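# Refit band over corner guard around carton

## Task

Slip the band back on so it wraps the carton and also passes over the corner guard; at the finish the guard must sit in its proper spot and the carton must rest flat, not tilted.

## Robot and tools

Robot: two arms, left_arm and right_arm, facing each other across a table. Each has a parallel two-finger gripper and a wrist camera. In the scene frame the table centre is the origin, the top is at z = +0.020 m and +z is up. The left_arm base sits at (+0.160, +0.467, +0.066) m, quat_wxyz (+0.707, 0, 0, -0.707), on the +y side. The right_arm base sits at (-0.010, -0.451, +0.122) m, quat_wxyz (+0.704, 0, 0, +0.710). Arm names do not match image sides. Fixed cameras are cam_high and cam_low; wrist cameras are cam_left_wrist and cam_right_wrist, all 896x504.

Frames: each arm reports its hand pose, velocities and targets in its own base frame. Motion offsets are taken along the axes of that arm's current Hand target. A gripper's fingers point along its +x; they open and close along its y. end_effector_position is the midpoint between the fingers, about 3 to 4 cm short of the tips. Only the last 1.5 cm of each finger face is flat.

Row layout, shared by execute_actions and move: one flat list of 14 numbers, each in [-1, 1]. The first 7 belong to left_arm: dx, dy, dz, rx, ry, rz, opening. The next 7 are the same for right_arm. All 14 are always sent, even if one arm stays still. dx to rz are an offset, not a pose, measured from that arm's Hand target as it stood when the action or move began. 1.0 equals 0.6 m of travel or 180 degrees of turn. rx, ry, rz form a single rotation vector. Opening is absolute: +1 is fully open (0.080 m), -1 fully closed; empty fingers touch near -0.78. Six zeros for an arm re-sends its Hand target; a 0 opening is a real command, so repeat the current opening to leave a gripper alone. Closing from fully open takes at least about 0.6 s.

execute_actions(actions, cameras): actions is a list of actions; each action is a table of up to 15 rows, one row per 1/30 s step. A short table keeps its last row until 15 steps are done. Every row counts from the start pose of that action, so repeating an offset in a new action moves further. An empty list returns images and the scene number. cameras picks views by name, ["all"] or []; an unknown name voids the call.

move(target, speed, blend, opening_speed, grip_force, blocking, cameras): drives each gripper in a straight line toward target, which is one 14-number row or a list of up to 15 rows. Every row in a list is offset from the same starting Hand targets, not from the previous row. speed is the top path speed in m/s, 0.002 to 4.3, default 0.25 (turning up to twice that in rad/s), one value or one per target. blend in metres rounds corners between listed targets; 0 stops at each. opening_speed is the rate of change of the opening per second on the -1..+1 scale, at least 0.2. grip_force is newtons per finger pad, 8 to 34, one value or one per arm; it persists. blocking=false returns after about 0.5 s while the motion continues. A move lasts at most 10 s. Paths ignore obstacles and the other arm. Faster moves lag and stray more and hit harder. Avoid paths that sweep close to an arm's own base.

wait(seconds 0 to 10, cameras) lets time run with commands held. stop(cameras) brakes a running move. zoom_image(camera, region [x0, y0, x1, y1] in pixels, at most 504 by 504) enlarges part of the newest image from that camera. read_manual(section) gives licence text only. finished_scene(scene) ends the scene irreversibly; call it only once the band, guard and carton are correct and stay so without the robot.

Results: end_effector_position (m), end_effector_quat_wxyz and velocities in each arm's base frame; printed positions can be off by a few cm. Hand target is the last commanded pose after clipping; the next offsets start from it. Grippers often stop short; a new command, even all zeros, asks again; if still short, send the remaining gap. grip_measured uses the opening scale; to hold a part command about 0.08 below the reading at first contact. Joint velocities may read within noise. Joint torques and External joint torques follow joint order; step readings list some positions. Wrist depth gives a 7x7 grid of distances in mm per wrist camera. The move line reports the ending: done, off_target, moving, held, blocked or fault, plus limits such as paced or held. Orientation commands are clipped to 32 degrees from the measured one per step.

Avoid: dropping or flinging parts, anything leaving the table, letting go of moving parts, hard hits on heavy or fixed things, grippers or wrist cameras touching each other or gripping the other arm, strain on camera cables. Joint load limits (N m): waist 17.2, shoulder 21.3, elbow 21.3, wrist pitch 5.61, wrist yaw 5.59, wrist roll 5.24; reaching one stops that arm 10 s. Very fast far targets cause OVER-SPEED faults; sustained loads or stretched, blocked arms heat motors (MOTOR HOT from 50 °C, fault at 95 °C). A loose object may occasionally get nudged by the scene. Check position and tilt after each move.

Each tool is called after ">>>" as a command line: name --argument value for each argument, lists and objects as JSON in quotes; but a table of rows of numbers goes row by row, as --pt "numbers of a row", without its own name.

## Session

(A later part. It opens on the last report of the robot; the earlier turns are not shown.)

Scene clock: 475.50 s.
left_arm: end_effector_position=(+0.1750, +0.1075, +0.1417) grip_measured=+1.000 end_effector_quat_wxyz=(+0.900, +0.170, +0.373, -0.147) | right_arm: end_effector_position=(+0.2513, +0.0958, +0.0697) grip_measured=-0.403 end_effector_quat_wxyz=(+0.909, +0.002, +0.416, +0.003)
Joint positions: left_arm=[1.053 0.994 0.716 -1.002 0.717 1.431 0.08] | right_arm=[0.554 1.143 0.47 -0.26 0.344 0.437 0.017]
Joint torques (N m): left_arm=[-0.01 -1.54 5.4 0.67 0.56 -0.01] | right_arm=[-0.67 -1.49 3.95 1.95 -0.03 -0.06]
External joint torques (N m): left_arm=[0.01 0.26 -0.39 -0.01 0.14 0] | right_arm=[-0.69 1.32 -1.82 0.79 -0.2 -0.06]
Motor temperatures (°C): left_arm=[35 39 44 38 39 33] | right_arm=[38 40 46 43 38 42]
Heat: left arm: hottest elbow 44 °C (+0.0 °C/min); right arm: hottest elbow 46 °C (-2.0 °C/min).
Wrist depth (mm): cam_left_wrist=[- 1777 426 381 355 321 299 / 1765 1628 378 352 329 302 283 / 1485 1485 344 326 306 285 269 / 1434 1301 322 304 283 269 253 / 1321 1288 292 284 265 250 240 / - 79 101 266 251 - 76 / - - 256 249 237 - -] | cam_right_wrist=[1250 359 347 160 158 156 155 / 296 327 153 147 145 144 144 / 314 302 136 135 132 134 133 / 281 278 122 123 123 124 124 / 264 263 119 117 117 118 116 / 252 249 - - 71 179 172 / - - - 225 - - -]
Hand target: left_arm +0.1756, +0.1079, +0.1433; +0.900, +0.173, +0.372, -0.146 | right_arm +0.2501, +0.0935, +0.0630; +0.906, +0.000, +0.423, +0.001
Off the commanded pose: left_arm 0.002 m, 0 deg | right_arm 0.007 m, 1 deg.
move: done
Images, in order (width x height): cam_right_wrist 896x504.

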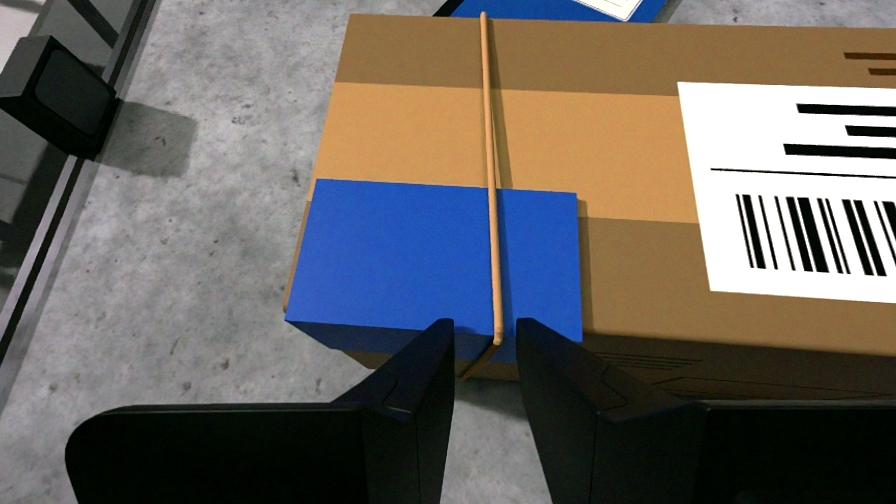

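>>> move --pt "0 0 0 0 0 0 1 0 0 0 0 0 0 -1" --pt "0 0 0 0 0 0 1 -0.038 0 0.004 0 0 0 -1" --pt "0 0 0 0 0 0 1 -0.038 0.020 0.004 0 0 0 -1" --speed 0.08 --blend '[0,0.003,0]' --cameras '["cam_right_wrist"]'

Scene clock: 482.77 s.
left_arm: end_effector_position=(+0.1750, +0.1075, +0.1417) grip_measured=+1.000 end_effector_quat_wxyz=(+0.900, +0.170, +0.373, -0.147) | right_arm: end_effector_position=(+0.2338, +0.1013, +0.0753) grip_measured=-0.766 end_effector_quat_wxyz=(+0.903, -0.005, +0.430, -0.003)
Joint positions: left_arm=[1.053 0.994 0.716 -1.002 0.717 1.431 0.08] | right_arm=[0.636 1.1 0.495 -0.392 0.392 0.516 0.001]
Joint torques (N m): left_arm=[-0.01 -1.63 5.51 0.64 0.54 0.03] | right_arm=[0.46 -2.77 7.49 0.86 0.24 0.13]
External joint torques (N m): left_arm=[-0.03 0.19 -0.3 -0.06 0.13 0.04] | right_arm=[0.46 -0.17 1.64 -0.24 0.03 0.12]
Heat: left arm: hottest elbow 44 °C (+0.0 °C/min); right arm: hottest elbow 45 °C (-3.0 °C/min).
Wrist depth (mm): cam_left_wrist=[- 1705 421 384 354 321 295 / 1741 1729 378 355 327 302 282 / 1530 1520 346 326 305 285 268 / 1418 1387 323 304 284 268 254 / 1294 1262 297 284 267 250 239 / - 79 113 266 251 - 76 / - - 241 249 237 - -] | cam_right_wrist=[296 343 337 160 161 159 160 / 310 319 310 149 149 148 148 / 302 296 143 133 135 139 138 / 278 278 130 127 127 130 130 / 263 262 257 122 160 176 161 / 251 250 249 - 77 249 248 / - - - - - - -]
Hand target: left_arm +0.1756, +0.1079, +0.1433; +0.900, +0.173, +0.372, -0.146 | right_arm +0.2373, +0.1054, +0.0820; +0.906, +0.000, +0.423, +0.001
Off the commanded pose: left_arm 0.002 m, 0 deg | right_arm 0.009 m, 1 deg.
move: off_target (right_arm)
Images, in order (width x height): cam_right_wrist 896x504.

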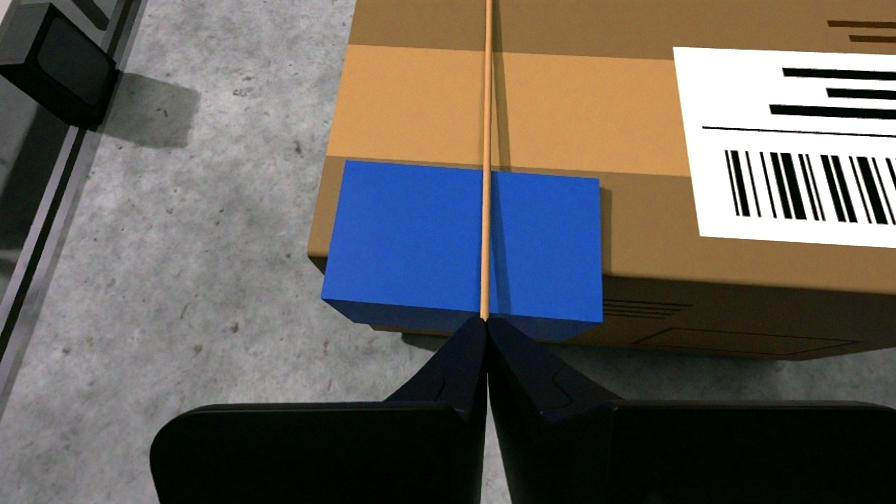

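>>> move --target '[0,0,0,0,0,0,1,0.033,0.010,-0.006,0,0,0,-1]' --speed 0.05 --cameras '["cam_right_wrist"]'

>>> zoom_image --camera "cam_right_wrist" --region '[270, 140, 640, 370]'

Scene clock: 497.97 s.
left_arm: end_effector_position=(+0.1750, +0.1075, +0.1417) grip_measured=+1.000 end_effector_quat_wxyz=(+0.900, +0.170, +0.373, -0.147) | right_arm: end_effector_position=(+0.2483, +0.1115, +0.0681) grip_measured=-0.766 end_effector_quat_wxyz=(+0.909, +0.003, +0.417, +0.000)
Joint positions: left_arm=[1.053 0.994 0.716 -1.002 0.717 1.431 0.08] | right_arm=[0.637 1.189 0.495 -0.271 0.396 0.516 0.001]
Joint torques (N m): left_arm=[0.03 -1.49 5.52 0.65 0.57 0.01] | right_arm=[-0.08 -2.16 4.84 1.11 -0.03 -0.03]
External joint torques (N m): left_arm=[0.03 0.36 -0.29 -0.04 0.16 0.02] | right_arm=[-0.07 0.88 -0.95 -0.05 -0.24 -0.03]
Heat: left arm: hottest elbow 44 °C (+0.0 °C/min); right arm: hottest elbow 48 °C (+1.0 °C/min).
Wrist depth (mm): cam_left_wrist=[1520 461 426 380 354 338 - / 1671 - 380 354 328 301 282 / 1587 - 350 326 304 285 269 / 1434 1364 319 305 284 268 254 / 1314 1308 290 284 266 250 240 / - 79 253 265 251 - 76 / - - 259 249 238 - -] | cam_right_wrist=[1193 349 348 158 155 154 154 / 281 321 320 145 144 143 143 / 1212 300 293 129 129 132 131 / 280 277 273 121 120 123 122 / 261 260 252 115 115 118 116 / 247 246 247 - 77 215 194 / - - - - - - -]
Hand target: left_arm +0.1756, +0.1079, +0.1433; +0.900, +0.173, +0.372, -0.146 | right_arm +0.2472, +0.1115, +0.0645; +0.906, +0.000, +0.423, +0.001
Off the commanded pose: left_arm 0.002 m, 0 deg | right_arm 0.004 m, 1 deg.
move: done
Images, in order (width x height): cam_right_wrist 896x504.

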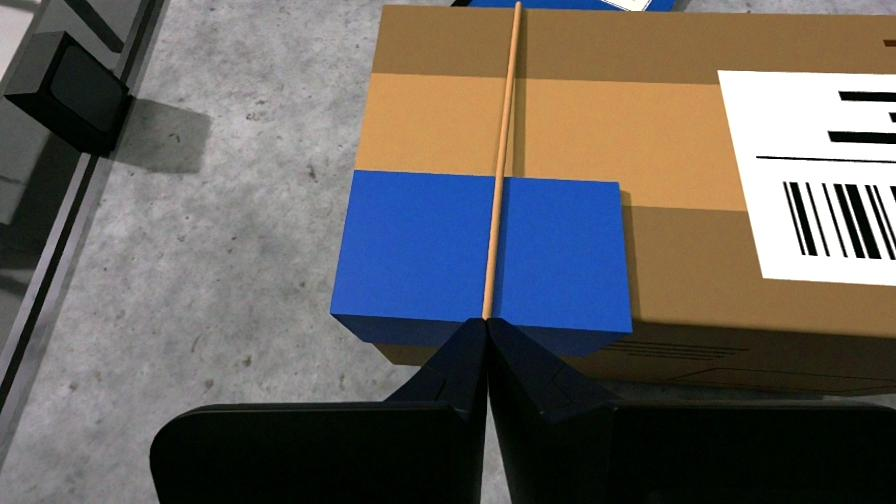

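Scaled by 1.362.

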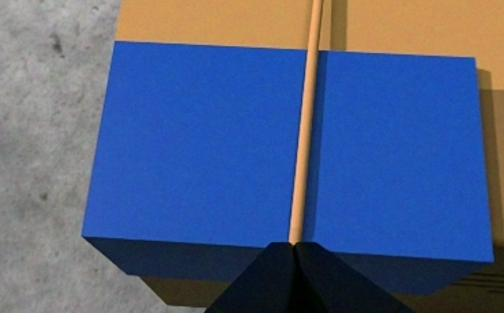

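>>> move --target '[0,0,0,0,0,0,1,0.0,0.0,0,0,0,0,-0.45]' --opening_speed 0.6 --cameras '["cam_right_wrist"]'

>>> zoom_image --camera "cam_right_wrist" --region '[270, 140, 640, 370]'

Scene clock: 504.73 s.
left_arm: end_effector_position=(+0.1750, +0.1075, +0.1417) grip_measured=+1.000 end_effector_quat_wxyz=(+0.900, +0.170, +0.373, -0.147) | right_arm: end_effector_position=(+0.2480, +0.1115, +0.0663) grip_measured=-0.454 end_effector_quat_wxyz=(+0.907, +0.001, +0.421, +0.000)
Joint positions: left_arm=[1.053 0.994 0.716 -1.002 0.717 1.431 0.08] | right_arm=[0.636 1.196 0.495 -0.272 0.393 0.516 0.015]
Joint torques (N m): left_arm=[0.08 -1.51 5.57 0.67 0.59 0.02] | right_arm=[-0.07 -3 4.84 1.16 0.07 -0.03]
External joint torques (N m): left_arm=[0.08 0.33 -0.24 -0.01 0.18 0.03] | right_arm=[-0.08 0.03 -0.81 0.05 -0.13 -0.03]
Heat: left arm: hottest elbow 44 °C (+0.0 °C/min); right arm: hottest elbow 47 °C (+1.0 °C/min).
Wrist depth (mm): cam_left_wrist=[- 1898 421 380 354 323 298 / 1765 1587 377 352 328 301 282 / 1568 1539 342 325 306 285 270 / 1467 1350 319 303 289 268 252 / 1237 1262 290 285 265 249 240 / - 79 101 266 252 - 76 / - - 240 249 238 - -] | cam_right_wrist=[334 343 343 152 150 150 149 / 295 316 314 140 139 138 137 / 302 293 288 127 125 129 129 / 276 274 268 118 117 120 119 / 255 257 251 113 112 117 115 / 244 242 - 85 75 224 195 / - - - 219 68 - -]
Hand target: left_arm +0.1756, +0.1079, +0.1433; +0.900, +0.173, +0.372, -0.146 | right_arm +0.2472, +0.1114, +0.0644; +0.906, +0.000, +0.423, +0.001
Off the commanded pose: left_arm 0.002 m, 0 deg | right_arm 0.002 m, 0 deg.
move: done
Images, in order (width x height): cam_right_wrist 896x504.

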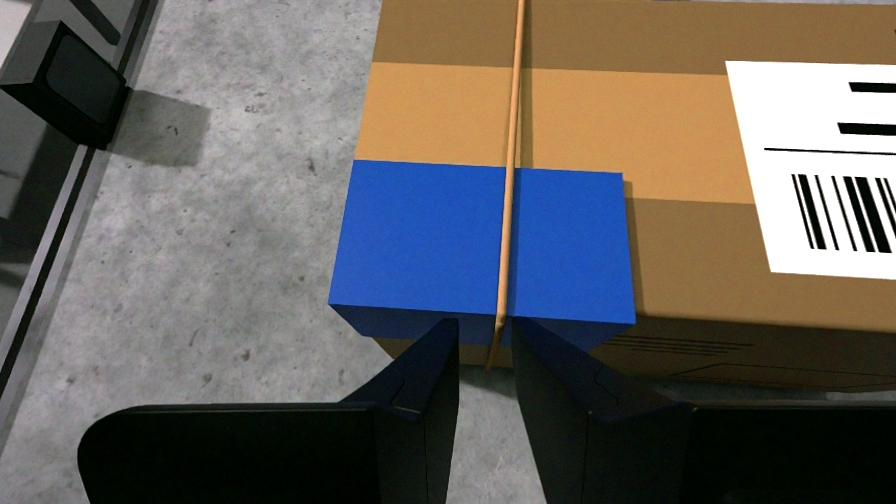

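Scaled by 1.362.

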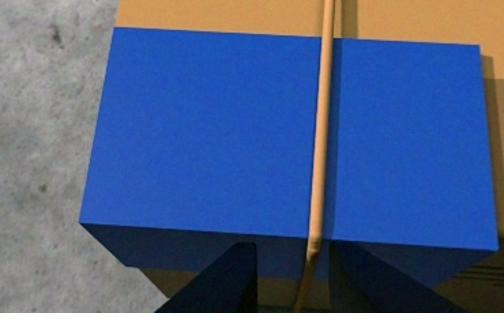

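>>> move --target '[0,0,0,0,0,0,1,-0.13,0.0,0,0,0,0,-0.45]' --speed 0.12 --cameras '["cam_right_wrist","cam_low"]'

>>> zoom_image --camera "cam_low" --region '[400, 150, 560, 295]'

>>> zoom_image --camera "cam_right_wrist" --region '[300, 0, 700, 350]'

Scene clock: 511.73 s.
left_arm: end_effector_position=(+0.1750, +0.1075, +0.1417) grip_measured=+1.000 end_effector_quat_wxyz=(+0.900, +0.170, +0.373, -0.147) | right_arm: end_effector_position=(+0.1946, +0.1083, +0.1155) grip_measured=-0.453 end_effector_quat_wxyz=(+0.902, -0.010, +0.433, -0.003)
Joint positions: left_arm=[1.053 0.994 0.716 -1.002 0.717 1.431 0.08] | right_arm=[0.832 0.951 0.609 -0.744 0.491 0.698 0.015]
Joint torques (N m): left_arm=[-0.07 -1.45 5.4 0.64 0.55 0.01] | right_arm=[0.26 -3 7.56 0.87 0.38 0.13]
External joint torques (N m): left_arm=[-0.07 0.39 -0.43 -0.04 0.13 0.02] | right_arm=[0.27 -1.19 1.64 -0.08 0.11 0.12]
Heat: left arm: hottest elbow 44 °C (+0.0 °C/min); right arm: hottest elbow 47 °C (+2.0 °C/min).
Wrist depth (mm): cam_left_wrist=[1577 451 423 380 353 328 296 / 1705 1650 378 352 326 300 285 / 1650 1485 344 326 304 285 268 / 1502 1379 321 303 288 268 253 / 1387 1294 287 284 266 250 240 / - 79 113 266 251 - 76 / - - 259 250 239 - -] | cam_right_wrist=[1375 394 395 214 214 215 217 / 1299 363 368 199 199 199 199 / 1270 339 343 181 185 185 186 / 1152 318 321 231 213 204 190 / 308 306 302 305 298 298 301 / 288 288 - 86 75 289 290 / - - - 264 68 - -]
Hand target: left_arm +0.1756, +0.1079, +0.1433; +0.900, +0.173, +0.372, -0.146 | right_arm +0.1971, +0.1114, +0.1241; +0.906, +0.000, +0.423, +0.001
Off the commanded pose: left_arm 0.002 m, 0 deg | right_arm 0.010 m, 2 deg.
move: off_target (right_arm)
Images, in order (width x height): cam_low 896x504, cam_right_wrist 896x504.

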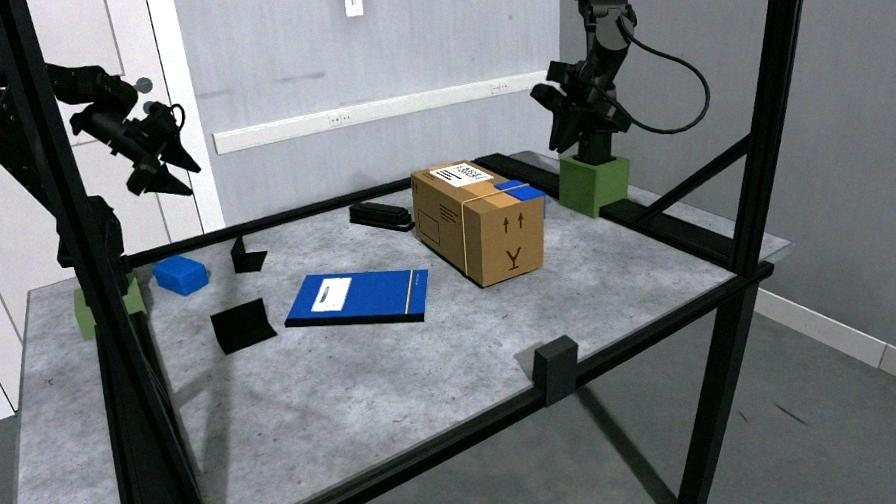

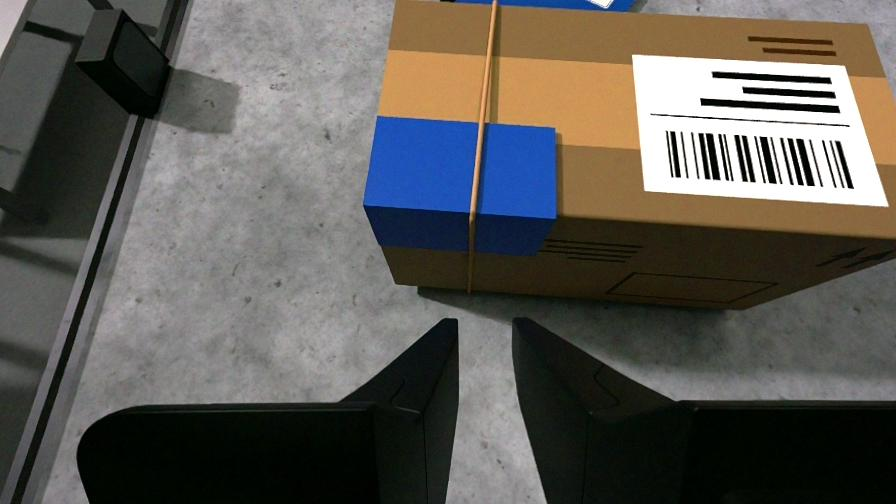

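Scaled by 3.150.

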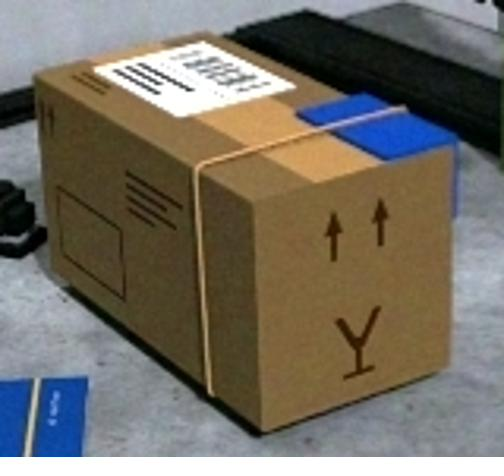

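Scaled by 1.260.

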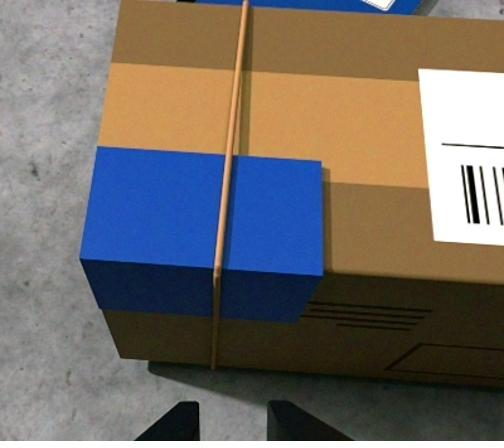

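>>> finished_scene --scene 1

The scene is finished: the task was done.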